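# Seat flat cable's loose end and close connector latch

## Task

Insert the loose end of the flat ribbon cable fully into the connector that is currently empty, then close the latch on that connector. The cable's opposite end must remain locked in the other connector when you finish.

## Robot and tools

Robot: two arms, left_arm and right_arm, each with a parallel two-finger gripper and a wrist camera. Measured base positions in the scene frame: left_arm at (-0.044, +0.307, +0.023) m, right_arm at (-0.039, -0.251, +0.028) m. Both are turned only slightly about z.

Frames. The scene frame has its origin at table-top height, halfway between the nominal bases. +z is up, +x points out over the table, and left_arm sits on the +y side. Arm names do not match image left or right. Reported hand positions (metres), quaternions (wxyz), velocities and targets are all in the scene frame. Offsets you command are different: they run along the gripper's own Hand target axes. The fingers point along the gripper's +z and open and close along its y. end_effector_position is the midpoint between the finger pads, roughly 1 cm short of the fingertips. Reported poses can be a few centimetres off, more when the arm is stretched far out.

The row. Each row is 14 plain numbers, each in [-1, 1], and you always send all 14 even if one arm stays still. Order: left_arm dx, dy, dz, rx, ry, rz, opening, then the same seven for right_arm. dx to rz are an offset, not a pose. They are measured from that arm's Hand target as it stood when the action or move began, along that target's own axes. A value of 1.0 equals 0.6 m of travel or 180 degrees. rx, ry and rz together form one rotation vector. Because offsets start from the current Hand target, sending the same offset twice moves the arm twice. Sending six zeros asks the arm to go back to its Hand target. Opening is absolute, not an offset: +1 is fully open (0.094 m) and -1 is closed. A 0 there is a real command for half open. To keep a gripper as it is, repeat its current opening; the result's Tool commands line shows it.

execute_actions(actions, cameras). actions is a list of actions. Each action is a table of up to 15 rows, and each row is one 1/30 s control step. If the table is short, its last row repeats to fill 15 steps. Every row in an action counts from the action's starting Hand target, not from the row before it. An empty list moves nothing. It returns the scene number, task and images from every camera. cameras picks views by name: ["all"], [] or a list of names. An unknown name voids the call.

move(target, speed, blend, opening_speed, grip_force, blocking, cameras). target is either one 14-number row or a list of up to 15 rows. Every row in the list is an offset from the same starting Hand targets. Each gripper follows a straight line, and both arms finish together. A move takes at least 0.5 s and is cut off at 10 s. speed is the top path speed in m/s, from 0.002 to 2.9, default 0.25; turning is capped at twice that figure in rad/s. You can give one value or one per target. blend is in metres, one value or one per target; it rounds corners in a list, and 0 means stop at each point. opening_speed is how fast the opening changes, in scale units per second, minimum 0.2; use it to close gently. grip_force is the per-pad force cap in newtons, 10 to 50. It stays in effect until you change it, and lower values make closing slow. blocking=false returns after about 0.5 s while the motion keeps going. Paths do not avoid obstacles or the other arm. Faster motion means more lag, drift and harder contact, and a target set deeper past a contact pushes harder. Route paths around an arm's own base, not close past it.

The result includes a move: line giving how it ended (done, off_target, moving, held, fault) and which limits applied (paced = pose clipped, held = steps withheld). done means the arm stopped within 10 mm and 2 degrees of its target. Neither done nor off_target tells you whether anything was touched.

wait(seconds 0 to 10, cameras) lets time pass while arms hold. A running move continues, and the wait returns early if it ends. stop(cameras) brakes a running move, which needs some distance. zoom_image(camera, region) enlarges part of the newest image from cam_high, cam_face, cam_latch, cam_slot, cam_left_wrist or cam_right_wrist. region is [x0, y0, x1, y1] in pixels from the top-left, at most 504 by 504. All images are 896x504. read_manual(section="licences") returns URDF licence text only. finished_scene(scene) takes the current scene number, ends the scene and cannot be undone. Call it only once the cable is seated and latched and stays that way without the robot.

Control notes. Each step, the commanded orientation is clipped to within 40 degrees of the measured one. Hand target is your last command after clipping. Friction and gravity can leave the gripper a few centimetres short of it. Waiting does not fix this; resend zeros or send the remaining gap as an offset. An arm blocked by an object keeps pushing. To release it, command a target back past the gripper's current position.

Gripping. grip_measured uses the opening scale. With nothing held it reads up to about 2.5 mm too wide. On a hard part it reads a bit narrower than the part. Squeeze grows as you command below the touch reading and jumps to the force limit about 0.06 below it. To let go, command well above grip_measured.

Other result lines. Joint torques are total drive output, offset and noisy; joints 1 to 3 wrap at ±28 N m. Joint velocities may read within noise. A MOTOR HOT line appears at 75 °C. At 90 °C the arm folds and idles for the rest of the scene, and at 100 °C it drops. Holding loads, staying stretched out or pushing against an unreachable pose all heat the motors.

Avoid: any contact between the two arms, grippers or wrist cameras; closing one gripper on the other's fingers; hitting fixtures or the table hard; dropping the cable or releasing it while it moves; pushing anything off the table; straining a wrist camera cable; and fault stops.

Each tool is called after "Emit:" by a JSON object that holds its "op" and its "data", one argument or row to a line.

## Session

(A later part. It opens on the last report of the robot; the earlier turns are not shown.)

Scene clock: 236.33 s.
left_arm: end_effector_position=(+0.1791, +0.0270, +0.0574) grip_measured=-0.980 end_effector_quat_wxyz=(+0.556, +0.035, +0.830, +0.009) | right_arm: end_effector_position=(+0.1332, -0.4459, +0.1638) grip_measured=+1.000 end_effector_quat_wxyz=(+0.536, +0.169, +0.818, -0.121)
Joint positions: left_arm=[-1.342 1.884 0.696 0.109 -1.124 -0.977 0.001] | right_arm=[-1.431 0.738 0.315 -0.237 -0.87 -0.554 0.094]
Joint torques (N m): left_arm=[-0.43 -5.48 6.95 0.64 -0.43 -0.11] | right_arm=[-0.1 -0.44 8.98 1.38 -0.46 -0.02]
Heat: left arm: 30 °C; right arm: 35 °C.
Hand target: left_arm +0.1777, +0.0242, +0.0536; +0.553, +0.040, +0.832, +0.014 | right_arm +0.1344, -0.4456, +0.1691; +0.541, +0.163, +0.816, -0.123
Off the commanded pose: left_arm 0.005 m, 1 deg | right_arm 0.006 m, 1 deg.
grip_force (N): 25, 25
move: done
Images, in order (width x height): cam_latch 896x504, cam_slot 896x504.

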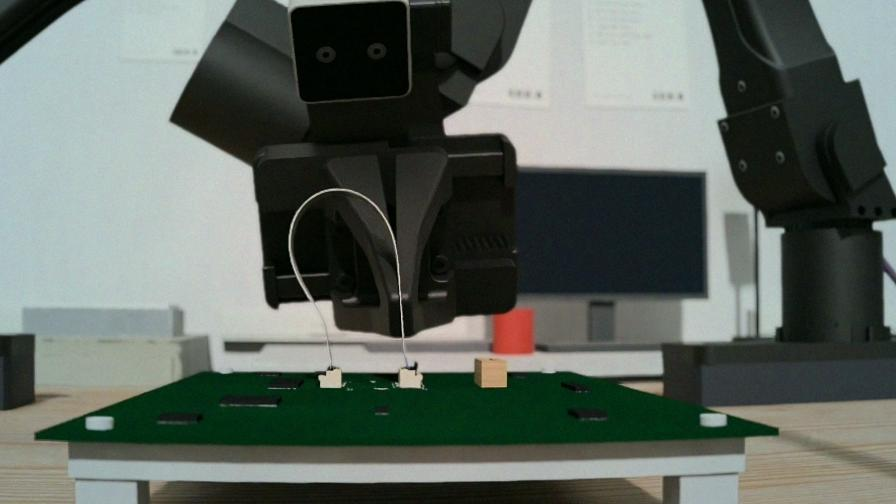

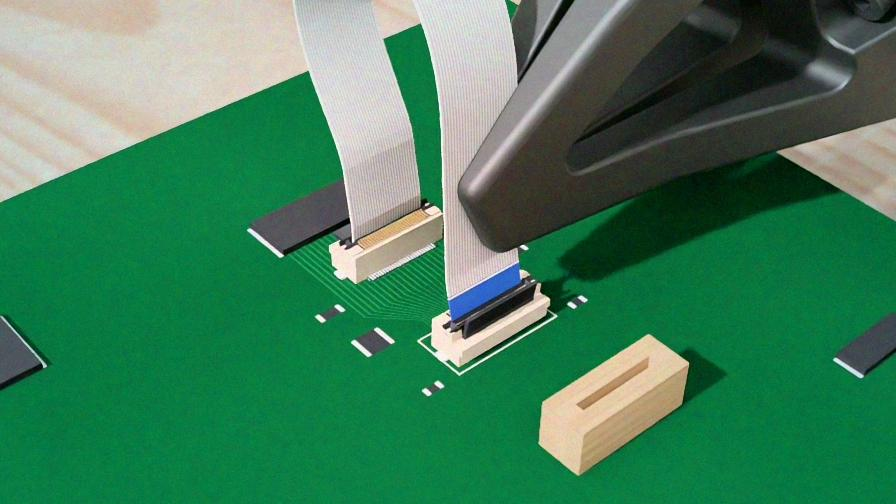

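Emit:
{"op": "move", "data": {
  "target": [
    [-0.0397, -0.0073, -0.012, 0, 0, 0, -1, 0, 0, 0, 0, 0, 0, 1],
    [-0.0201, 0.0079, -0.0065, 0, 0, 0, -1, 0, 0, 0, 0, 0, 0, 1]
  ],
  "speed": 0.04,
  "cameras": ["cam_latch", "cam_slot"]
}}

Emit:
{"op": "zoom_image", "data": {
  "camera": "cam_latch",
  "region": [370, 290, 450, 400]
}}

Emit:
{"op": "zoom_image", "data": {
  "camera": "cam_slot",
  "region": [400, 190, 580, 370]
}}

Scene clock: 251.67 s.
left_arm: end_effector_position=(+0.1777, +0.0270, +0.0594) grip_measured=-0.980 end_effector_quat_wxyz=(+0.546, +0.049, +0.836, +0.023) | right_arm: end_effector_position=(+0.1332, -0.4459, +0.1638) grip_measured=+1.000 end_effector_quat_wxyz=(+0.536, +0.169, +0.818, -0.121)
Joint positions: left_arm=[-1.342 1.869 0.722 0.023 -1.106 -0.977 0.001] | right_arm=[-1.431 0.738 0.315 -0.237 -0.87 -0.554 0.094]
Joint torques (N m): left_arm=[0.17 -8.66 4.21 1.01 -0.57 0] | right_arm=[-0.12 -0.46 8.9 1.38 -0.47 0]
Heat: left arm: 30 °C; right arm: 35 °C.
Hand target: left_arm +0.1790, +0.0280, +0.0665; +0.553, +0.040, +0.832, +0.014 | right_arm +0.1344, -0.4456, +0.1691; +0.541, +0.163, +0.816, -0.123
Off the commanded pose: left_arm 0.007 m, 2 deg | right_arm 0.006 m, 1 deg.
grip_force (N): 25, 25
move: done
Images, in order (width x height): cam_latch 896x504, cam_slot 896x504.

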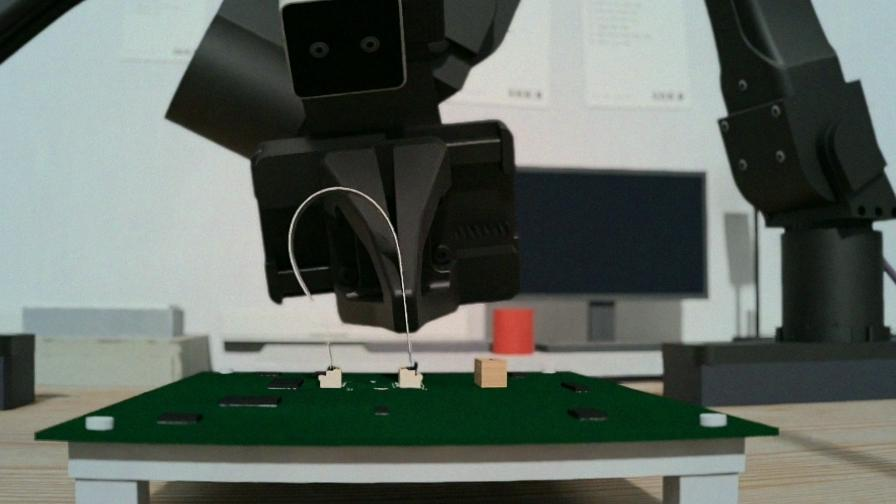

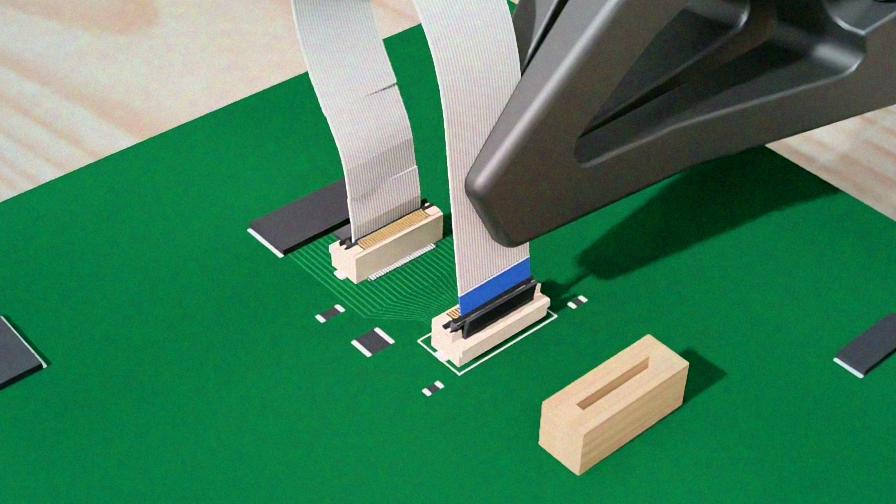

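Scaled by 4.582 from the camera's 896x504 image, which has a finer 1280x720 frame.

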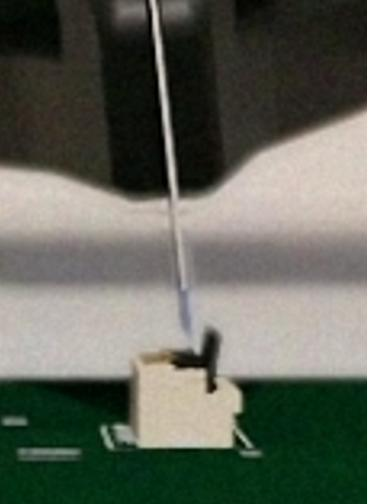

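Scaled by 2.800 from the camera's 896x504 image, which has a finer 1280x720 frame.

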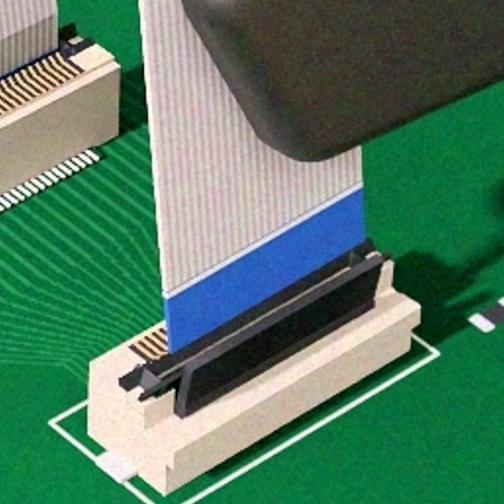

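Emit:
{"op": "move", "data": {
  "target": [-0.0068, -0.0022, -0.0013, 0.0085, -0.0065, -0.0213, -1, 0, 0, 0, 0, 0, 0, 1],
  "speed": 0.03,
  "cameras": ["cam_latch", "cam_slot"]
}}

Emit:
{"op": "zoom_image", "data": {
  "camera": "cam_latch",
  "region": [370, 290, 450, 400]
}}

Emit:
{"op": "zoom_image", "data": {
  "camera": "cam_slot",
  "region": [425, 250, 565, 370]
}}

Scene clock: 259.20 s.
left_arm: end_effector_position=(+0.1779, +0.0264, +0.0579) grip_measured=-0.980 end_effector_quat_wxyz=(+0.552, +0.033, +0.833, -0.001) | right_arm: end_effector_position=(+0.1332, -0.4459, +0.1638) grip_measured=+1.000 end_effector_quat_wxyz=(+0.536, +0.169, +0.818, -0.121)
Joint positions: left_arm=[-1.342 1.869 0.685 0.12 -1.106 -0.977 0.001] | right_arm=[-1.431 0.738 0.315 -0.237 -0.87 -0.554 0.094]
Joint torques (N m): left_arm=[0.18 -9.8 4.18 1.13 -0.58 0.02] | right_arm=[-0.13 -0.44 8.92 1.38 -0.48 0]
Heat: left arm: 30 °C; right arm: 35 °C.
Hand target: left_arm +0.1798, +0.0264, +0.0705; +0.561, +0.019, +0.827, -0.016 | right_arm +0.1344, -0.4456, +0.1691; +0.541, +0.163, +0.816, -0.123
Off the commanded pose: left_arm 0.013 m, 3 deg | right_arm 0.006 m, 1 deg.
grip_force (N): 25, 25
move: off_target (left_arm)
Images, in order (width x height): cam_latch 896x504, cam_slot 896x504.

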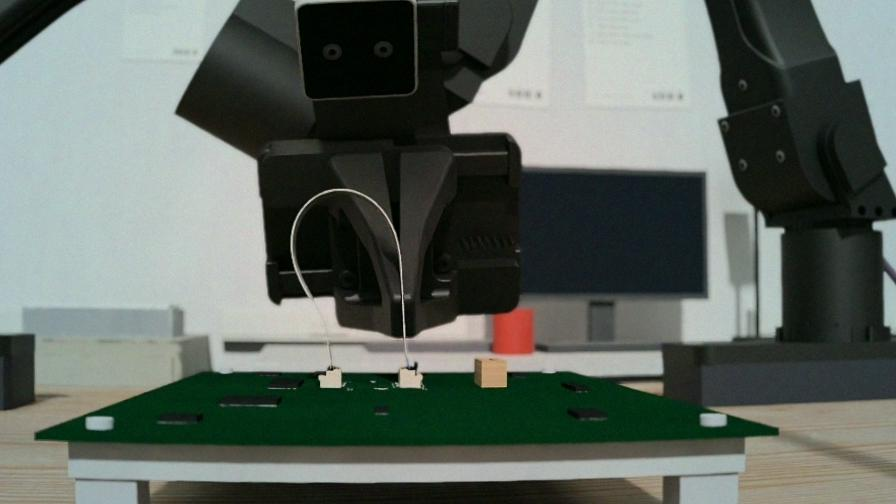

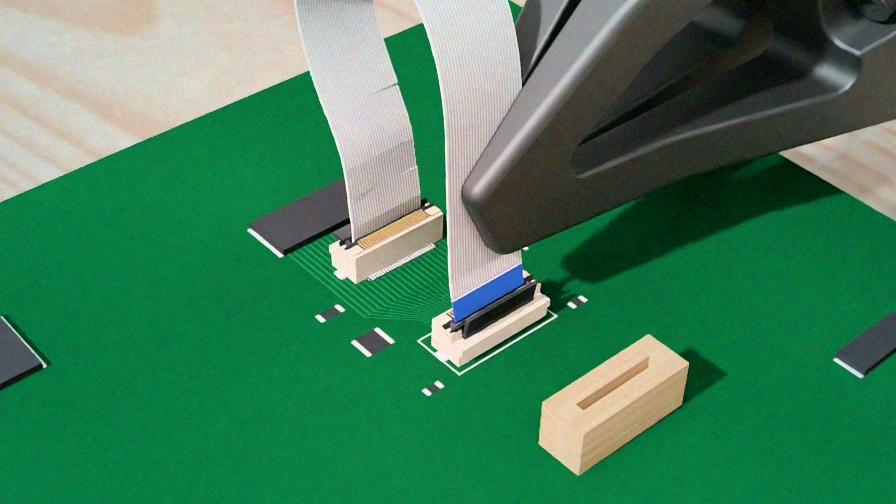

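Scaled by 4.582 from the camera's 896x504 image, which has a finer 1280x720 frame.

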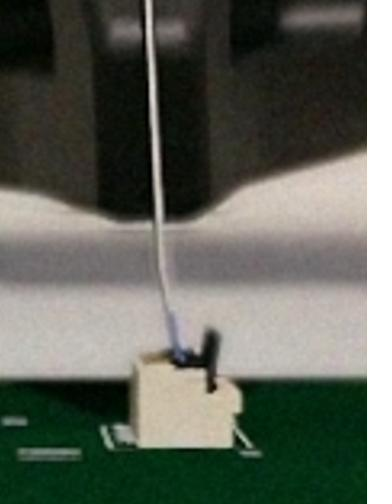

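Scaled by 3.600 from the camera's 896x504 image, which has a finer 1280x720 frame.

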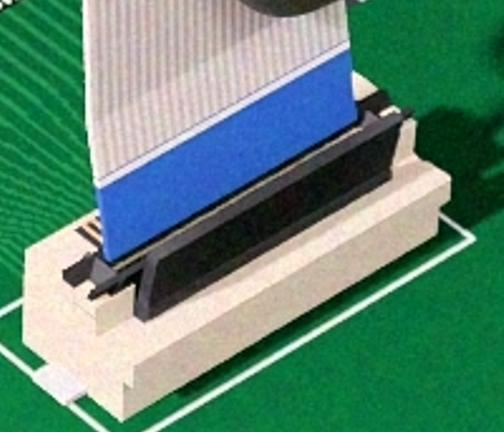

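Emit:
{"op": "execute_actions", "data": {
  "actions": [],
  "cameras": ["cam_latch","cam_slot"]
}}

Emit:
{"op": "zoom_image", "data": {
  "camera": "cam_latch",
  "region": [370, 290, 450, 400]
}}

Emit:
{"op": "zoom_image", "data": {
  "camera": "cam_slot",
  "region": [425, 250, 565, 370]
}}

Scene clock: 263.20 s.
left_arm: end_effector_position=(+0.1779, +0.0264, +0.0579) grip_measured=-0.980 end_effector_quat_wxyz=(+0.552, +0.033, +0.833, -0.001) | right_arm: end_effector_position=(+0.1332, -0.4459, +0.1638) grip_measured=+1.000 end_effector_quat_wxyz=(+0.536, +0.169, +0.818, -0.121)
Joint positions: left_arm=[-1.342 1.869 0.685 0.12 -1.106 -0.977 0.001] | right_arm=[-1.431 0.738 0.315 -0.237 -0.87 -0.554 0.094]
Joint velocities: within noise
Joint torques (N m): left_arm=[0.24 -9.83 4.19 1.13 -0.57 0.03] | right_arm=[-0.08 -0.51 8.92 1.38 -0.46 0]
Heat: left arm: 30 °C; right arm: 35 °C.
Hand target: left_arm +0.1798, +0.0264, +0.0705; +0.561, +0.019, +0.827, -0.016 | right_arm +0.1344, -0.4456, +0.1691; +0.541, +0.163, +0.816, -0.123
Tool commands: left_gripper/opening=-1.0 right_gripper/opening=+1.0
Off the commanded pose: left_arm 0.013 m, 3 deg | right_arm 0.006 m, 1 deg.
grip_force (N): 25, 25
Images, in order (width x height): cam_latch 896x504, cam_slot 896x504.

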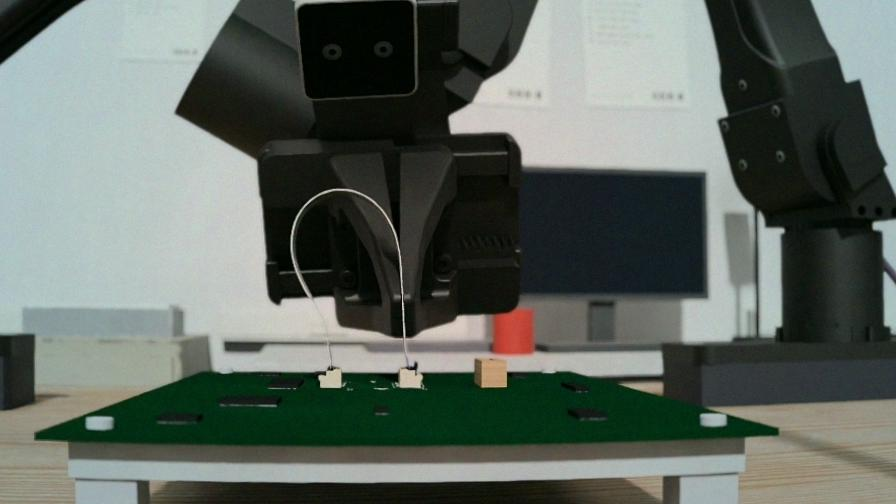

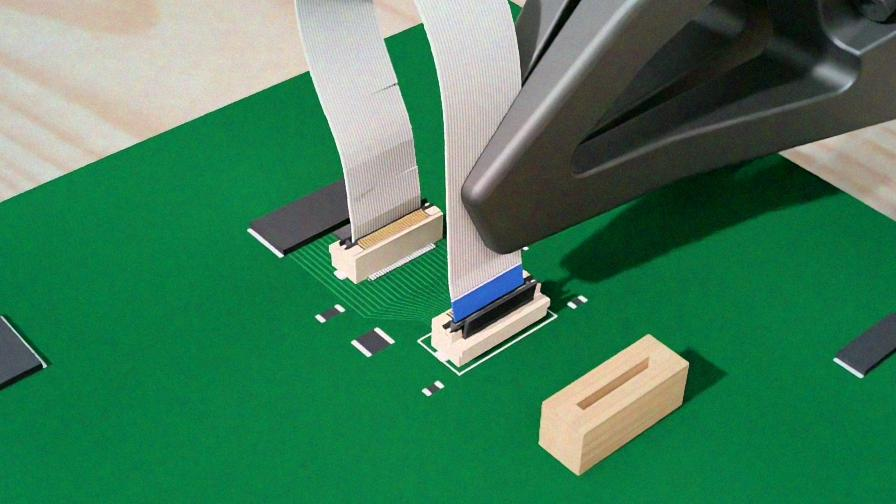

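Scaled by 4.582 from the camera's 896x504 image, which has a finer 1280x720 frame.

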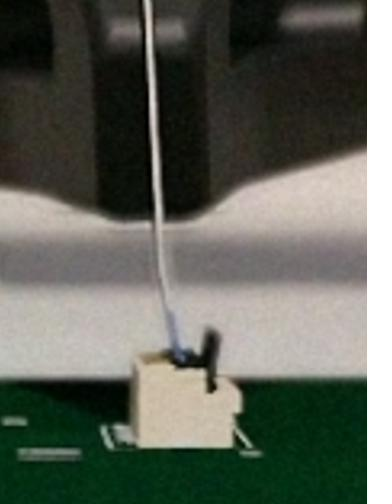

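Scaled by 3.600 from the camera's 896x504 image, which has a finer 1280x720 frame.

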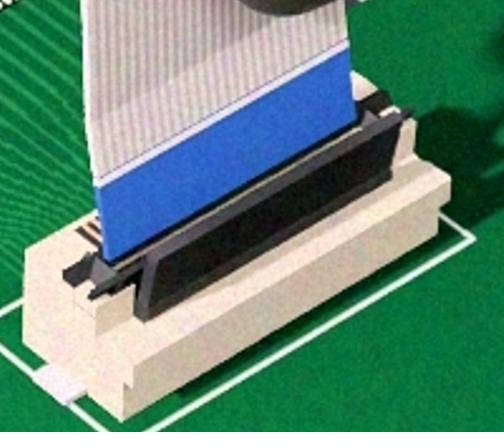

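Emit:
{"op": "move", "data": {
  "target": [0.00179, 0.0029, -0.00003, -0.000568, 0.000434, 0.001421, -1, 0, 0, 0, 0, 0, 0, 1],
  "speed": 0.01,
  "cameras": ["cam_latch", "cam_slot"]
}}

Emit:
{"op": "zoom_image", "data": {
  "camera": "cam_latch",
  "region": [370, 290, 450, 400]
}}

Emit:
{"op": "zoom_image", "data": {
  "camera": "cam_slot",
  "region": [425, 250, 565, 370]
}}

Scene clock: 266.93 s.
left_arm: end_effector_position=(+0.1779, +0.0264, +0.0579) grip_measured=-0.980 end_effector_quat_wxyz=(+0.552, +0.033, +0.833, -0.001) | right_arm: end_effector_position=(+0.1332, -0.4459, +0.1638) grip_measured=+1.000 end_effector_quat_wxyz=(+0.536, +0.169, +0.818, -0.121)
Joint positions: left_arm=[-1.342 1.869 0.685 0.12 -1.106 -0.977 0.001] | right_arm=[-1.431 0.738 0.315 -0.237 -0.87 -0.554 0.094]
Joint torques (N m): left_arm=[0.23 -9.92 3.71 1.15 -0.59 0.02] | right_arm=[-0.13 -0.47 8.94 1.38 -0.47 -0.01]
Heat: left arm: 30 °C; right arm: 35 °C.
Hand target: left_arm +0.1795, +0.0281, +0.0695; +0.560, +0.021, +0.828, -0.014 | right_arm +0.1344, -0.4456, +0.1691; +0.541, +0.163, +0.816, -0.123
Off the commanded pose: left_arm 0.012 m, 2 deg | right_arm 0.006 m, 1 deg.
grip_force (N): 25, 25
move: off_target (left_arm)
Images, in order (width x height): cam_latch 896x504, cam_slot 896x504.

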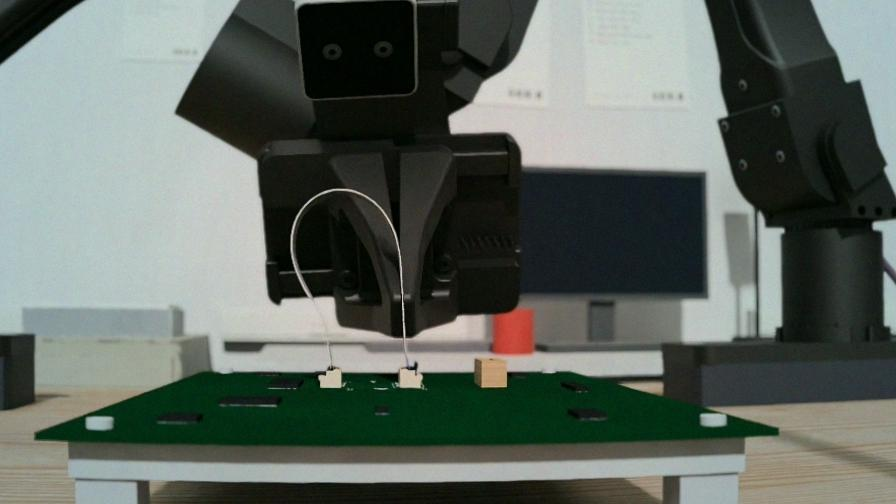

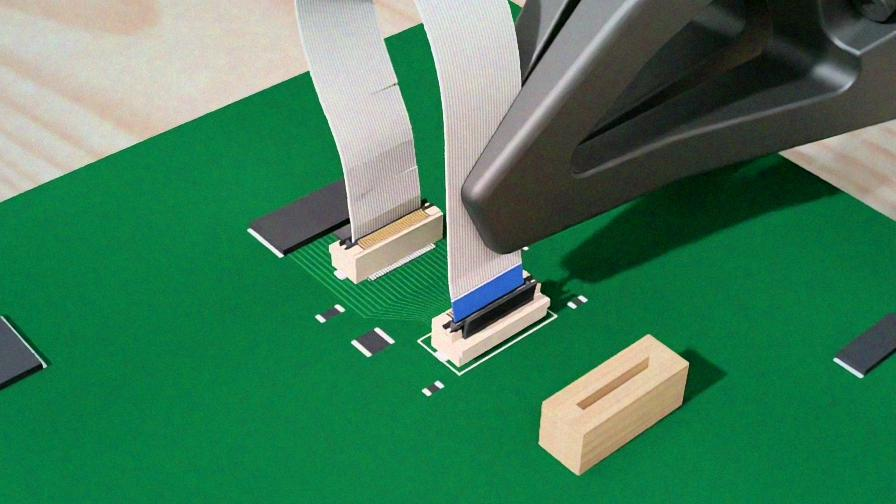

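Scaled by 4.582 from the camera's 896x504 image, which has a finer 1280x720 frame.

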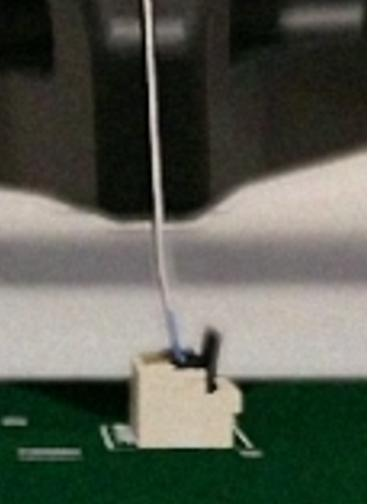

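Scaled by 3.600 from the camera's 896x504 image, which has a finer 1280x720 frame.

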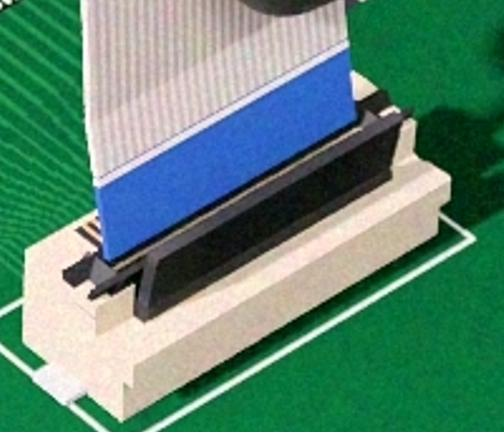

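Emit:
{"op": "move", "data": {
  "target": [0.00179, 0.0029, -0.00003, -0.000568, 0.000434, 0.001421, -1, 0, 0, 0, 0, 0, 0, 1],
  "speed": 0.01
}}

Scene clock: 268.07 s.
left_arm: end_effector_position=(+0.1774, +0.0285, +0.0577) grip_measured=-0.980 end_effector_quat_wxyz=(+0.552, +0.033, +0.833, -0.002) | right_arm: end_effector_position=(+0.1332, -0.4459, +0.1638) grip_measured=+1.000 end_effector_quat_wxyz=(+0.536, +0.169, +0.818, -0.121)
Joint positions: left_arm=[-1.342 1.864 0.675 0.126 -1.106 -0.977 0.001] | right_arm=[-1.431 0.738 0.315 -0.237 -0.87 -0.554 0.094]
Joint torques (N m): left_arm=[0.23 -9.54 4.14 1.08 -0.58 0.06] | right_arm=[-0.1 -0.51 8.92 1.37 -0.46 -0.01]
Heat: left arm: 30 °C; right arm: 35 °C.
Hand target: left_arm +0.1792, +0.0298, +0.0685; +0.560, +0.022, +0.828, -0.012 | right_arm +0.1344, -0.4456, +0.1691; +0.541, +0.163, +0.816, -0.123
Off the commanded pose: left_arm 0.011 m, 2 deg | right_arm 0.006 m, 1 deg.
grip_force (N): 25, 25
move: off_target (left_arm)

Emit:
{"op": "execute_actions", "data": {
  "actions": [],
  "cameras": ["cam_latch","cam_slot"]
}}

Emit:
{"op": "zoom_image", "data": {
  "camera": "cam_latch",
  "region": [370, 290, 450, 400]
}}

Emit:
{"op": "zoom_image", "data": {
  "camera": "cam_slot",
  "region": [425, 250, 565, 370]
}}

Scene clock: 268.67 s.
left_arm: end_effector_position=(+0.1774, +0.0286, +0.0576) grip_measured=-0.980 end_effector_quat_wxyz=(+0.552, +0.033, +0.833, -0.002) | right_arm: end_effector_position=(+0.1332, -0.4459, +0.1638) grip_measured=+1.000 end_effector_quat_wxyz=(+0.536, +0.169, +0.818, -0.121)
Joint positions: left_arm=[-1.342 1.864 0.675 0.126 -1.106 -0.977 0.001] | right_arm=[-1.431 0.738 0.315 -0.237 -0.87 -0.554 0.094]
Joint velocities: within noise
Joint torques (N m): left_arm=[0.23 -9.46 4.1 1.08 -0.58 0.03] | right_arm=[-0.12 -0.49 8.92 1.37 -0.48 -0.01]
Heat: left arm: 30 °C; right arm: 35 °C.
Hand target: left_arm +0.1791, +0.0299, +0.0685; +0.560, +0.022, +0.828, -0.012 | right_arm +0.1344, -0.4456, +0.1691; +0.541, +0.163, +0.816, -0.123
Tool commands: left_gripper/opening=-1.0 right_gripper/opening=+1.0
Off the commanded pose: left_arm 0.011 m, 2 deg | right_arm 0.006 m, 1 deg.
grip_force (N): 25, 25
Images, in order (width x height): cam_latch 896x504, cam_slot 896x504.

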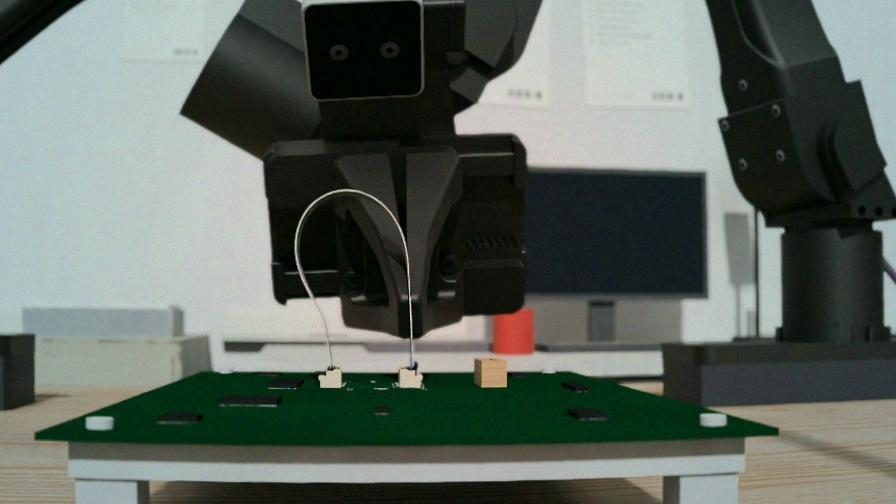

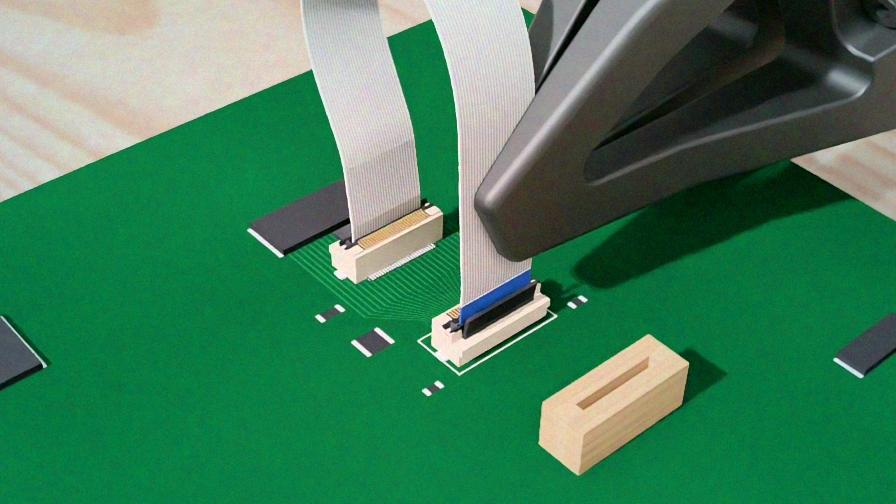

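Scaled by 4.582 from the camera's 896x504 image, which has a finer 1280x720 frame.

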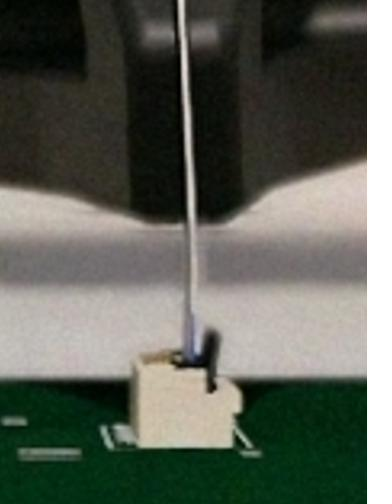

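Scaled by 3.600 from the camera's 896x504 image, which has a finer 1280x720 frame.

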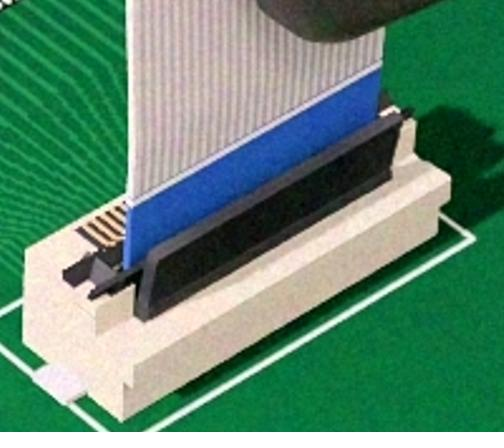

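Emit:
{"op": "move", "data": {
  "target": [-0.000715, -0.00105, 0.000022, 0.000568, -0.000435, -0.00142, -1, 0, 0, 0, 0, 0, 0, 1],
  "speed": 0.01
}}

Scene clock: 276.00 s.
left_arm: end_effector_position=(+0.1775, +0.0283, +0.0578) grip_measured=-0.980 end_effector_quat_wxyz=(+0.552, +0.033, +0.833, -0.003) | right_arm: end_effector_position=(+0.1332, -0.4459, +0.1638) grip_measured=+1.000 end_effector_quat_wxyz=(+0.536, +0.169, +0.818, -0.121)
Joint positions: left_arm=[-1.342 1.864 0.675 0.129 -1.106 -0.977 0.001] | right_arm=[-1.431 0.738 0.315 -0.237 -0.87 -0.554 0.094]
Joint torques (N m): left_arm=[0.23 -9.51 4.1 1.11 -0.56 0.03] | right_arm=[-0.03 -0.49 8.95 1.37 -0.46 -0.01]
Heat: left arm: 30 °C; right arm: 35 °C.
Hand target: left_arm +0.1793, +0.0293, +0.0688; +0.560, +0.021, +0.828, -0.014 | right_arm +0.1344, -0.4456, +0.1691; +0.541, +0.163, +0.816, -0.123
Off the commanded pose: left_arm 0.011 m, 2 deg | right_arm 0.006 m, 1 deg.
grip_force (N): 25, 25
move: off_target (left_arm)

Emit:
{"op": "move", "data": {
  "target": [-0.000858, -0.00126, 0.000026, 0.000681, -0.000522, -0.001706, -1, 0, 0, 0, 0, 0, 0, 1],
  "speed": 0.01,
  "cameras": ["cam_latch", "cam_slot"]
}}

Emit:
{"op": "zoom_image", "data": {
  "camera": "cam_latch",
  "region": [370, 290, 450, 400]
}}

Emit:
{"op": "zoom_image", "data": {
  "camera": "cam_slot",
  "region": [425, 250, 565, 370]
}}

Scene clock: 277.20 s.
left_arm: end_effector_position=(+0.1776, +0.0275, +0.0583) grip_measured=-0.980 end_effector_quat_wxyz=(+0.553, +0.031, +0.833, -0.005) | right_arm: end_effector_position=(+0.1332, -0.4459, +0.1638) grip_measured=+1.000 end_effector_quat_wxyz=(+0.536, +0.169, +0.818, -0.121)
Joint positions: left_arm=[-1.342 1.864 0.675 0.134 -1.106 -0.976 0.001] | right_arm=[-1.431 0.738 0.315 -0.237 -0.87 -0.554 0.094]
Joint torques (N m): left_arm=[0.25 -9.51 4.1 1.12 -0.58 0.04] | right_arm=[-0.1 -0.49 8.92 1.37 -0.47 -0.01]
Heat: left arm: 30 °C; right arm: 35 °C.
Hand target: left_arm +0.1795, +0.0285, +0.0693; +0.561, +0.019, +0.827, -0.016 | right_arm +0.1344, -0.4456, +0.1691; +0.541, +0.163, +0.816, -0.123
Off the commanded pose: left_arm 0.011 m, 2 deg | right_arm 0.006 m, 1 deg.
grip_force (N): 25, 25
move: off_target (left_arm)
Images, in order (width x height): cam_latch 896x504, cam_slot 896x504.

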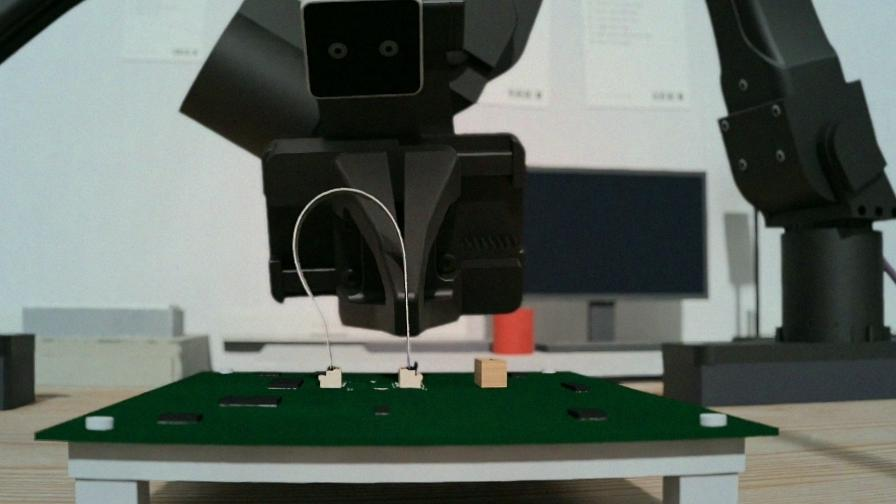

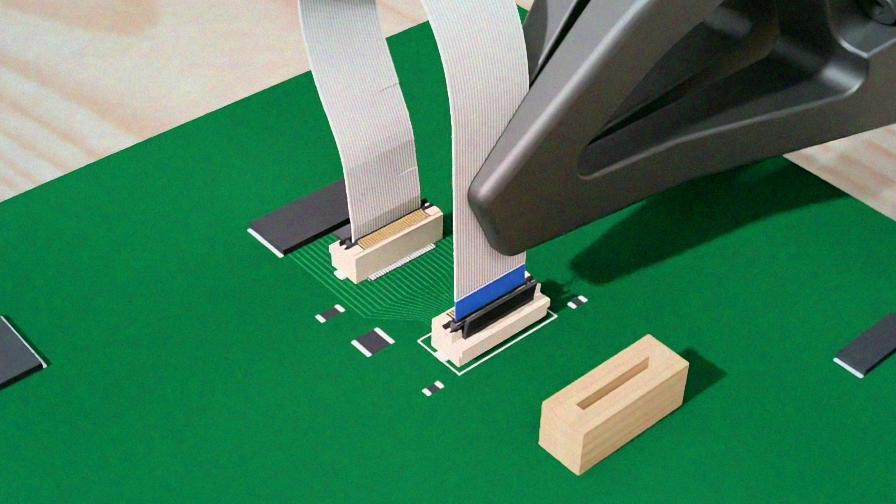

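Scaled by 4.582 from the camera's 896x504 image, which has a finer 1280x720 frame.

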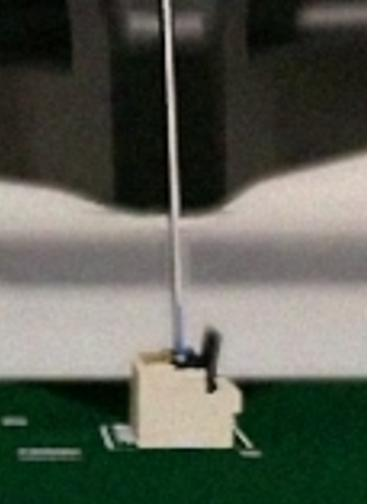

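Scaled by 3.600 from the camera's 896x504 image, which has a finer 1280x720 frame.

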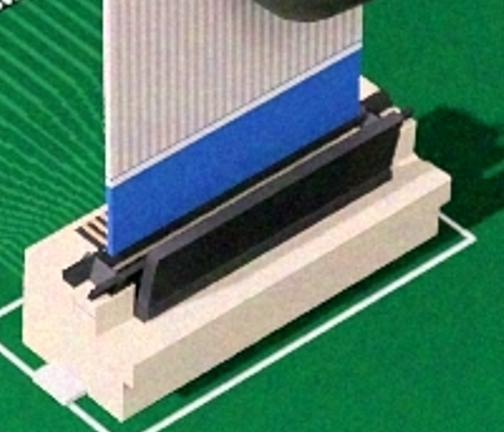

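Emit:
{"op": "move", "data": {
  "target": [-0.00143, 0.001081, 0.000009, -0.001149, -0.001523, 0.000007, -1, 0, 0, 0, 0, 0, 0, 1],
  "speed": 0.01
}}

Scene clock: 279.23 s.
left_arm: end_effector_position=(+0.1776, +0.0275, +0.0583) grip_measured=-0.980 end_effector_quat_wxyz=(+0.553, +0.031, +0.833, -0.005) | right_arm: end_effector_position=(+0.1332, -0.4459, +0.1638) grip_measured=+1.000 end_effector_quat_wxyz=(+0.536, +0.169, +0.818, -0.121)
Joint positions: left_arm=[-1.342 1.864 0.675 0.135 -1.106 -0.976 0.001] | right_arm=[-1.431 0.738 0.315 -0.237 -0.87 -0.554 0.094]
Joint torques (N m): left_arm=[0.2 -9.51 4.14 1.11 -0.63 0.02] | right_arm=[-0.16 -0.49 8.95 1.38 -0.46 0]
Heat: left arm: 30 °C; right arm: 35 °C.
Hand target: left_arm +0.1798, +0.0291, +0.0701; +0.563, +0.018, +0.826, -0.015 | right_arm +0.1344, -0.4456, +0.1691; +0.541, +0.163, +0.816, -0.123
Off the commanded pose: left_arm 0.012 m, 2 deg | right_arm 0.006 m, 1 deg.
grip_force (N): 25, 25
move: off_target (left_arm)

Emit:
{"op": "move", "data": {
  "target": [-0.00143, 0.001081, 0.000009, -0.001149, -0.001523, 0.000007, -1, 0, 0, 0, 0, 0, 0, 1],
  "speed": 0.01
}}

Scene clock: 280.27 s.
left_arm: end_effector_position=(+0.1776, +0.0275, +0.0583) grip_measured=-0.980 end_effector_quat_wxyz=(+0.553, +0.031, +0.833, -0.005) | right_arm: end_effector_position=(+0.1332, -0.4459, +0.1638) grip_measured=+1.000 end_effector_quat_wxyz=(+0.536, +0.169, +0.818, -0.121)
Joint positions: left_arm=[-1.342 1.864 0.675 0.135 -1.106 -0.976 0.001] | right_arm=[-1.431 0.738 0.315 -0.237 -0.87 -0.554 0.094]
Joint torques (N m): left_arm=[0.23 -9.46 4.12 1.11 -0.7 0.03] | right_arm=[-0.1 -0.53 8.9 1.38 -0.47 0]
Heat: left arm: 30 °C; right arm: 35 °C.
Hand target: left_arm +0.1802, +0.0298, +0.0709; +0.565, +0.017, +0.825, -0.013 | right_arm +0.1344, -0.4456, +0.1691; +0.541, +0.163, +0.816, -0.123
Off the commanded pose: left_arm 0.013 m, 3 deg | right_arm 0.006 m, 1 deg.
grip_force (N): 25, 25
move: off_target (left_arm)

Emit:
{"op": "move", "data": {
  "target": [-0.00286, 0.002162, 0.000018, -0.002298, -0.003046, 0.000014, -1, 0, 0, 0, 0, 0, 0, 1],
  "speed": 0.01
}}

Scene clock: 281.70 s.
left_arm: end_effector_position=(+0.1782, +0.0283, +0.0596) grip_measured=-0.980 end_effector_quat_wxyz=(+0.556, +0.030, +0.831, -0.003) | right_arm: end_effector_position=(+0.1332, -0.4459, +0.1638) grip_measured=+1.000 end_effector_quat_wxyz=(+0.536, +0.169, +0.818, -0.121)
Joint positions: left_arm=[-1.342 1.864 0.675 0.135 -1.116 -0.976 0.001] | right_arm=[-1.431 0.738 0.315 -0.237 -0.87 -0.554 0.094]
Joint torques (N m): left_arm=[0.21 -9.44 4.15 1.07 -0.72 0.02] | right_arm=[-0.13 -0.49 8.92 1.38 -0.48 0]
Heat: left arm: 30 °C; right arm: 35 °C.
Hand target: left_arm +0.1808, +0.0311, +0.0725; +0.569, +0.015, +0.822, -0.010 | right_arm +0.1344, -0.4456, +0.1691; +0.541, +0.163, +0.816, -0.123
Off the commanded pose: left_arm 0.013 m, 3 deg | right_arm 0.006 m, 1 deg.
grip_force (N): 25, 25
move: off_target (left_arm)

Emit:
{"op": "execute_actions", "data": {
  "actions": [],
  "cameras": ["cam_latch","cam_slot"]
}}

Emit:
{"op": "zoom_image", "data": {
  "camera": "cam_latch",
  "region": [370, 290, 450, 400]
}}

Emit:
{"op": "zoom_image", "data": {
  "camera": "cam_slot",
  "region": [425, 250, 565, 370]
}}

Scene clock: 282.40 s.
left_arm: end_effector_position=(+0.1782, +0.0284, +0.0596) grip_measured=-0.980 end_effector_quat_wxyz=(+0.556, +0.030, +0.831, -0.003) | right_arm: end_effector_position=(+0.1332, -0.4459, +0.1638) grip_measured=+1.000 end_effector_quat_wxyz=(+0.536, +0.169, +0.818, -0.121)
Joint positions: left_arm=[-1.342 1.864 0.675 0.135 -1.116 -0.976 0.001] | right_arm=[-1.431 0.738 0.315 -0.237 -0.87 -0.554 0.094]
Joint velocities: within noise
Joint torques (N m): left_arm=[0.21 -9.42 4.21 1.09 -0.74 0.01] | right_arm=[-0.13 -0.5 8.96 1.37 -0.47 0]
Heat: left arm: 30 °C; right arm: 35 °C.
Hand target: left_arm +0.1808, +0.0311, +0.0725; +0.569, +0.015, +0.822, -0.010 | right_arm +0.1344, -0.4456, +0.1691; +0.541, +0.163, +0.816, -0.123
Tool commands: left_gripper/opening=-1.0 right_gripper/opening=+1.0
Off the commanded pose: left_arm 0.013 m, 3 deg | right_arm 0.006 m, 1 deg.
grip_force (N): 25, 25
Images, in order (width x height): cam_latch 896x504, cam_slot 896x504.

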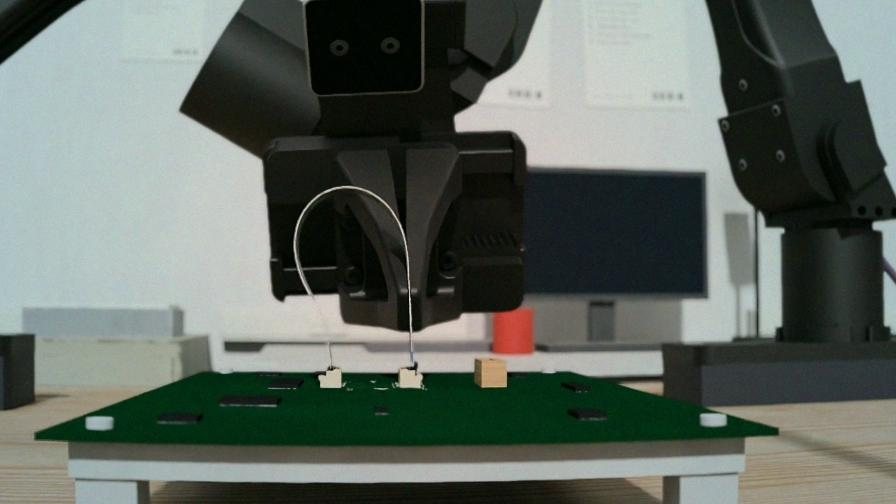

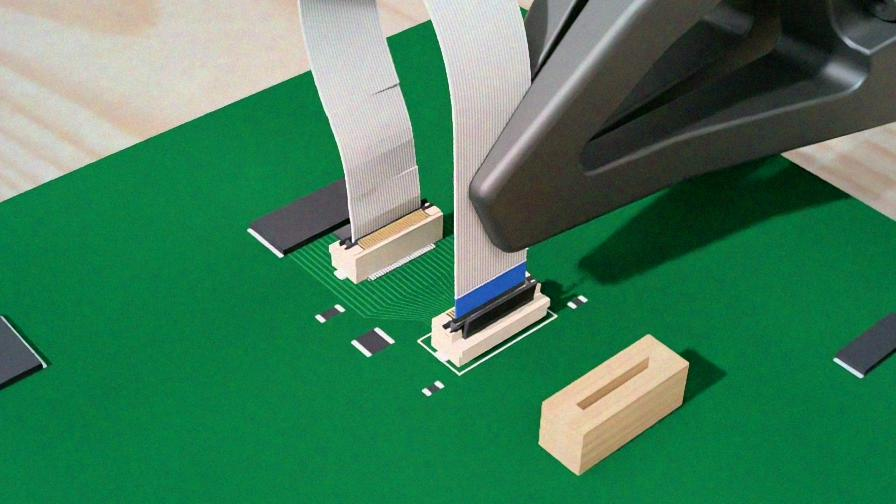

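Scaled by 4.582 from the camera's 896x504 image, which has a finer 1280x720 frame.

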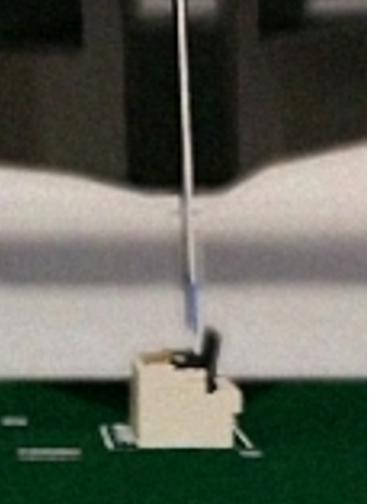

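Scaled by 3.600 from the camera's 896x504 image, which has a finer 1280x720 frame.

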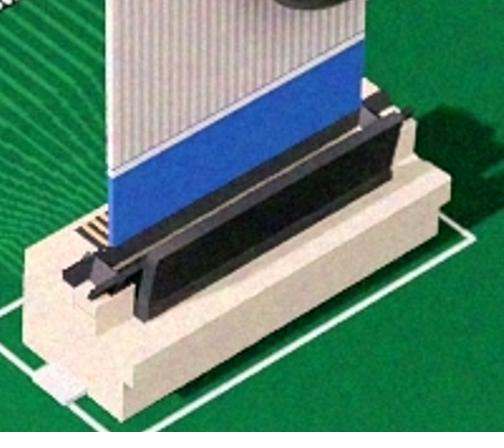

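Emit:
{"op": "move", "data": {
  "target": [0.004883, -0.003695, -0.000177, 0.003929, 0.005203, -0.00002, -1, 0, 0, 0, 0, 0, 0, 1],
  "speed": 0.01,
  "cameras": ["cam_latch", "cam_slot"]
}}

Emit:
{"op": "zoom_image", "data": {
  "camera": "cam_latch",
  "region": [370, 290, 450, 400]
}}

Emit:
{"op": "zoom_image", "data": {
  "camera": "cam_slot",
  "region": [425, 250, 565, 370]
}}

Scene clock: 287.10 s.
left_arm: end_effector_position=(+0.1780, +0.0279, +0.0590) grip_measured=-0.980 end_effector_quat_wxyz=(+0.554, +0.030, +0.832, -0.004) | right_arm: end_effector_position=(+0.1332, -0.4459, +0.1638) grip_measured=+1.000 end_effector_quat_wxyz=(+0.536, +0.169, +0.818, -0.121)
Joint positions: left_arm=[-1.342 1.864 0.675 0.135 -1.111 -0.976 0.001] | right_arm=[-1.431 0.738 0.315 -0.237 -0.87 -0.554 0.094]
Joint torques (N m): left_arm=[0.24 -9.5 4.1 1.11 -0.57 0.02] | right_arm=[-0.12 -0.53 8.88 1.38 -0.49 -0.01]
Heat: left arm: 30 °C; right arm: 35 °C.
Hand target: left_arm +0.1796, +0.0289, +0.0698; +0.562, +0.019, +0.827, -0.015 | right_arm +0.1344, -0.4456, +0.1691; +0.541, +0.163, +0.816, -0.123
Off the commanded pose: left_arm 0.011 m, 2 deg | right_arm 0.006 m, 1 deg.
grip_force (N): 25, 25
move: off_target (left_arm)
Images, in order (width x height): cam_latch 896x504, cam_slot 896x504.

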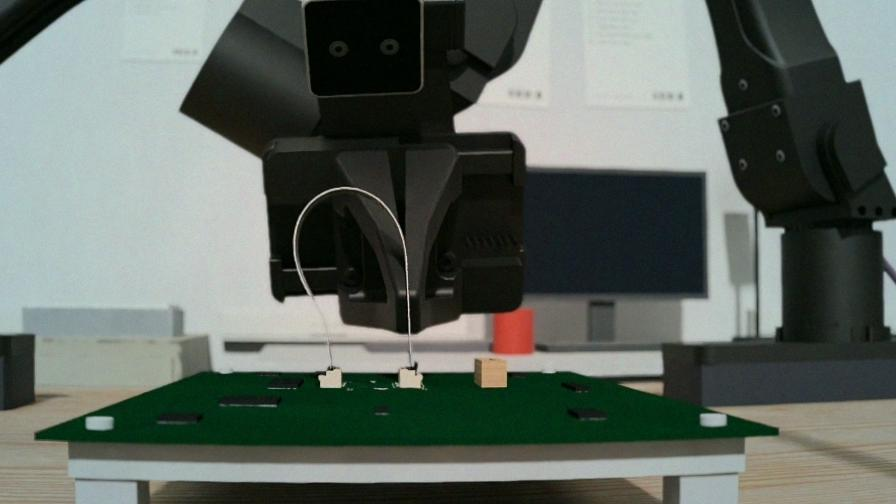

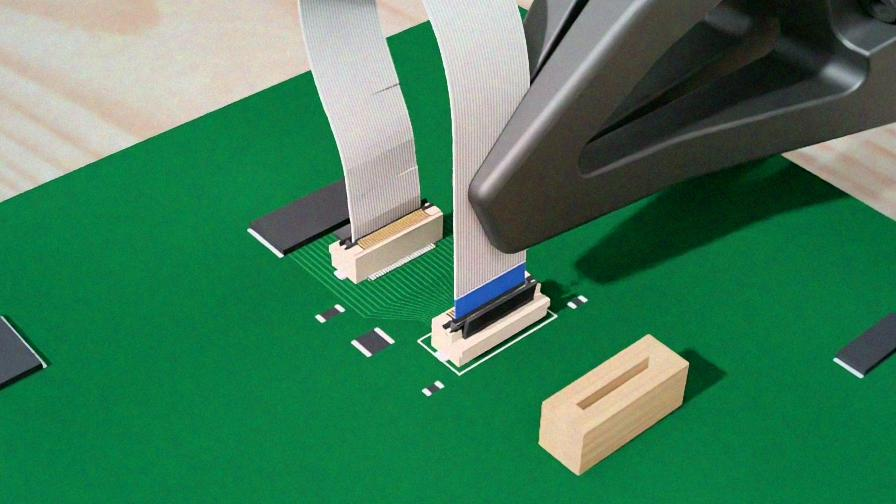

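Scaled by 4.582 from the camera's 896x504 image, which has a finer 1280x720 frame.

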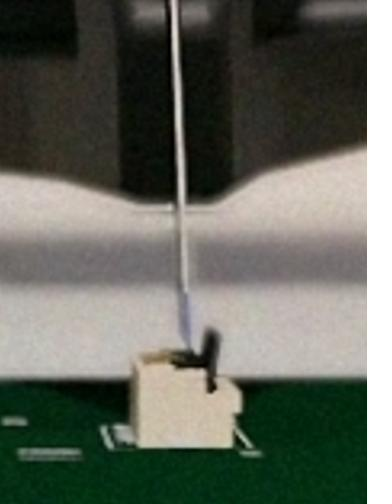

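Scaled by 3.600 from the camera's 896x504 image, which has a finer 1280x720 frame.

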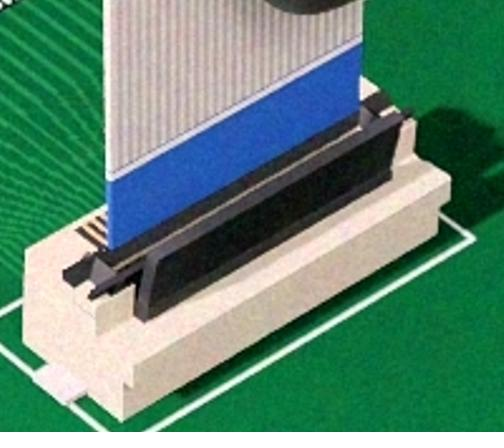

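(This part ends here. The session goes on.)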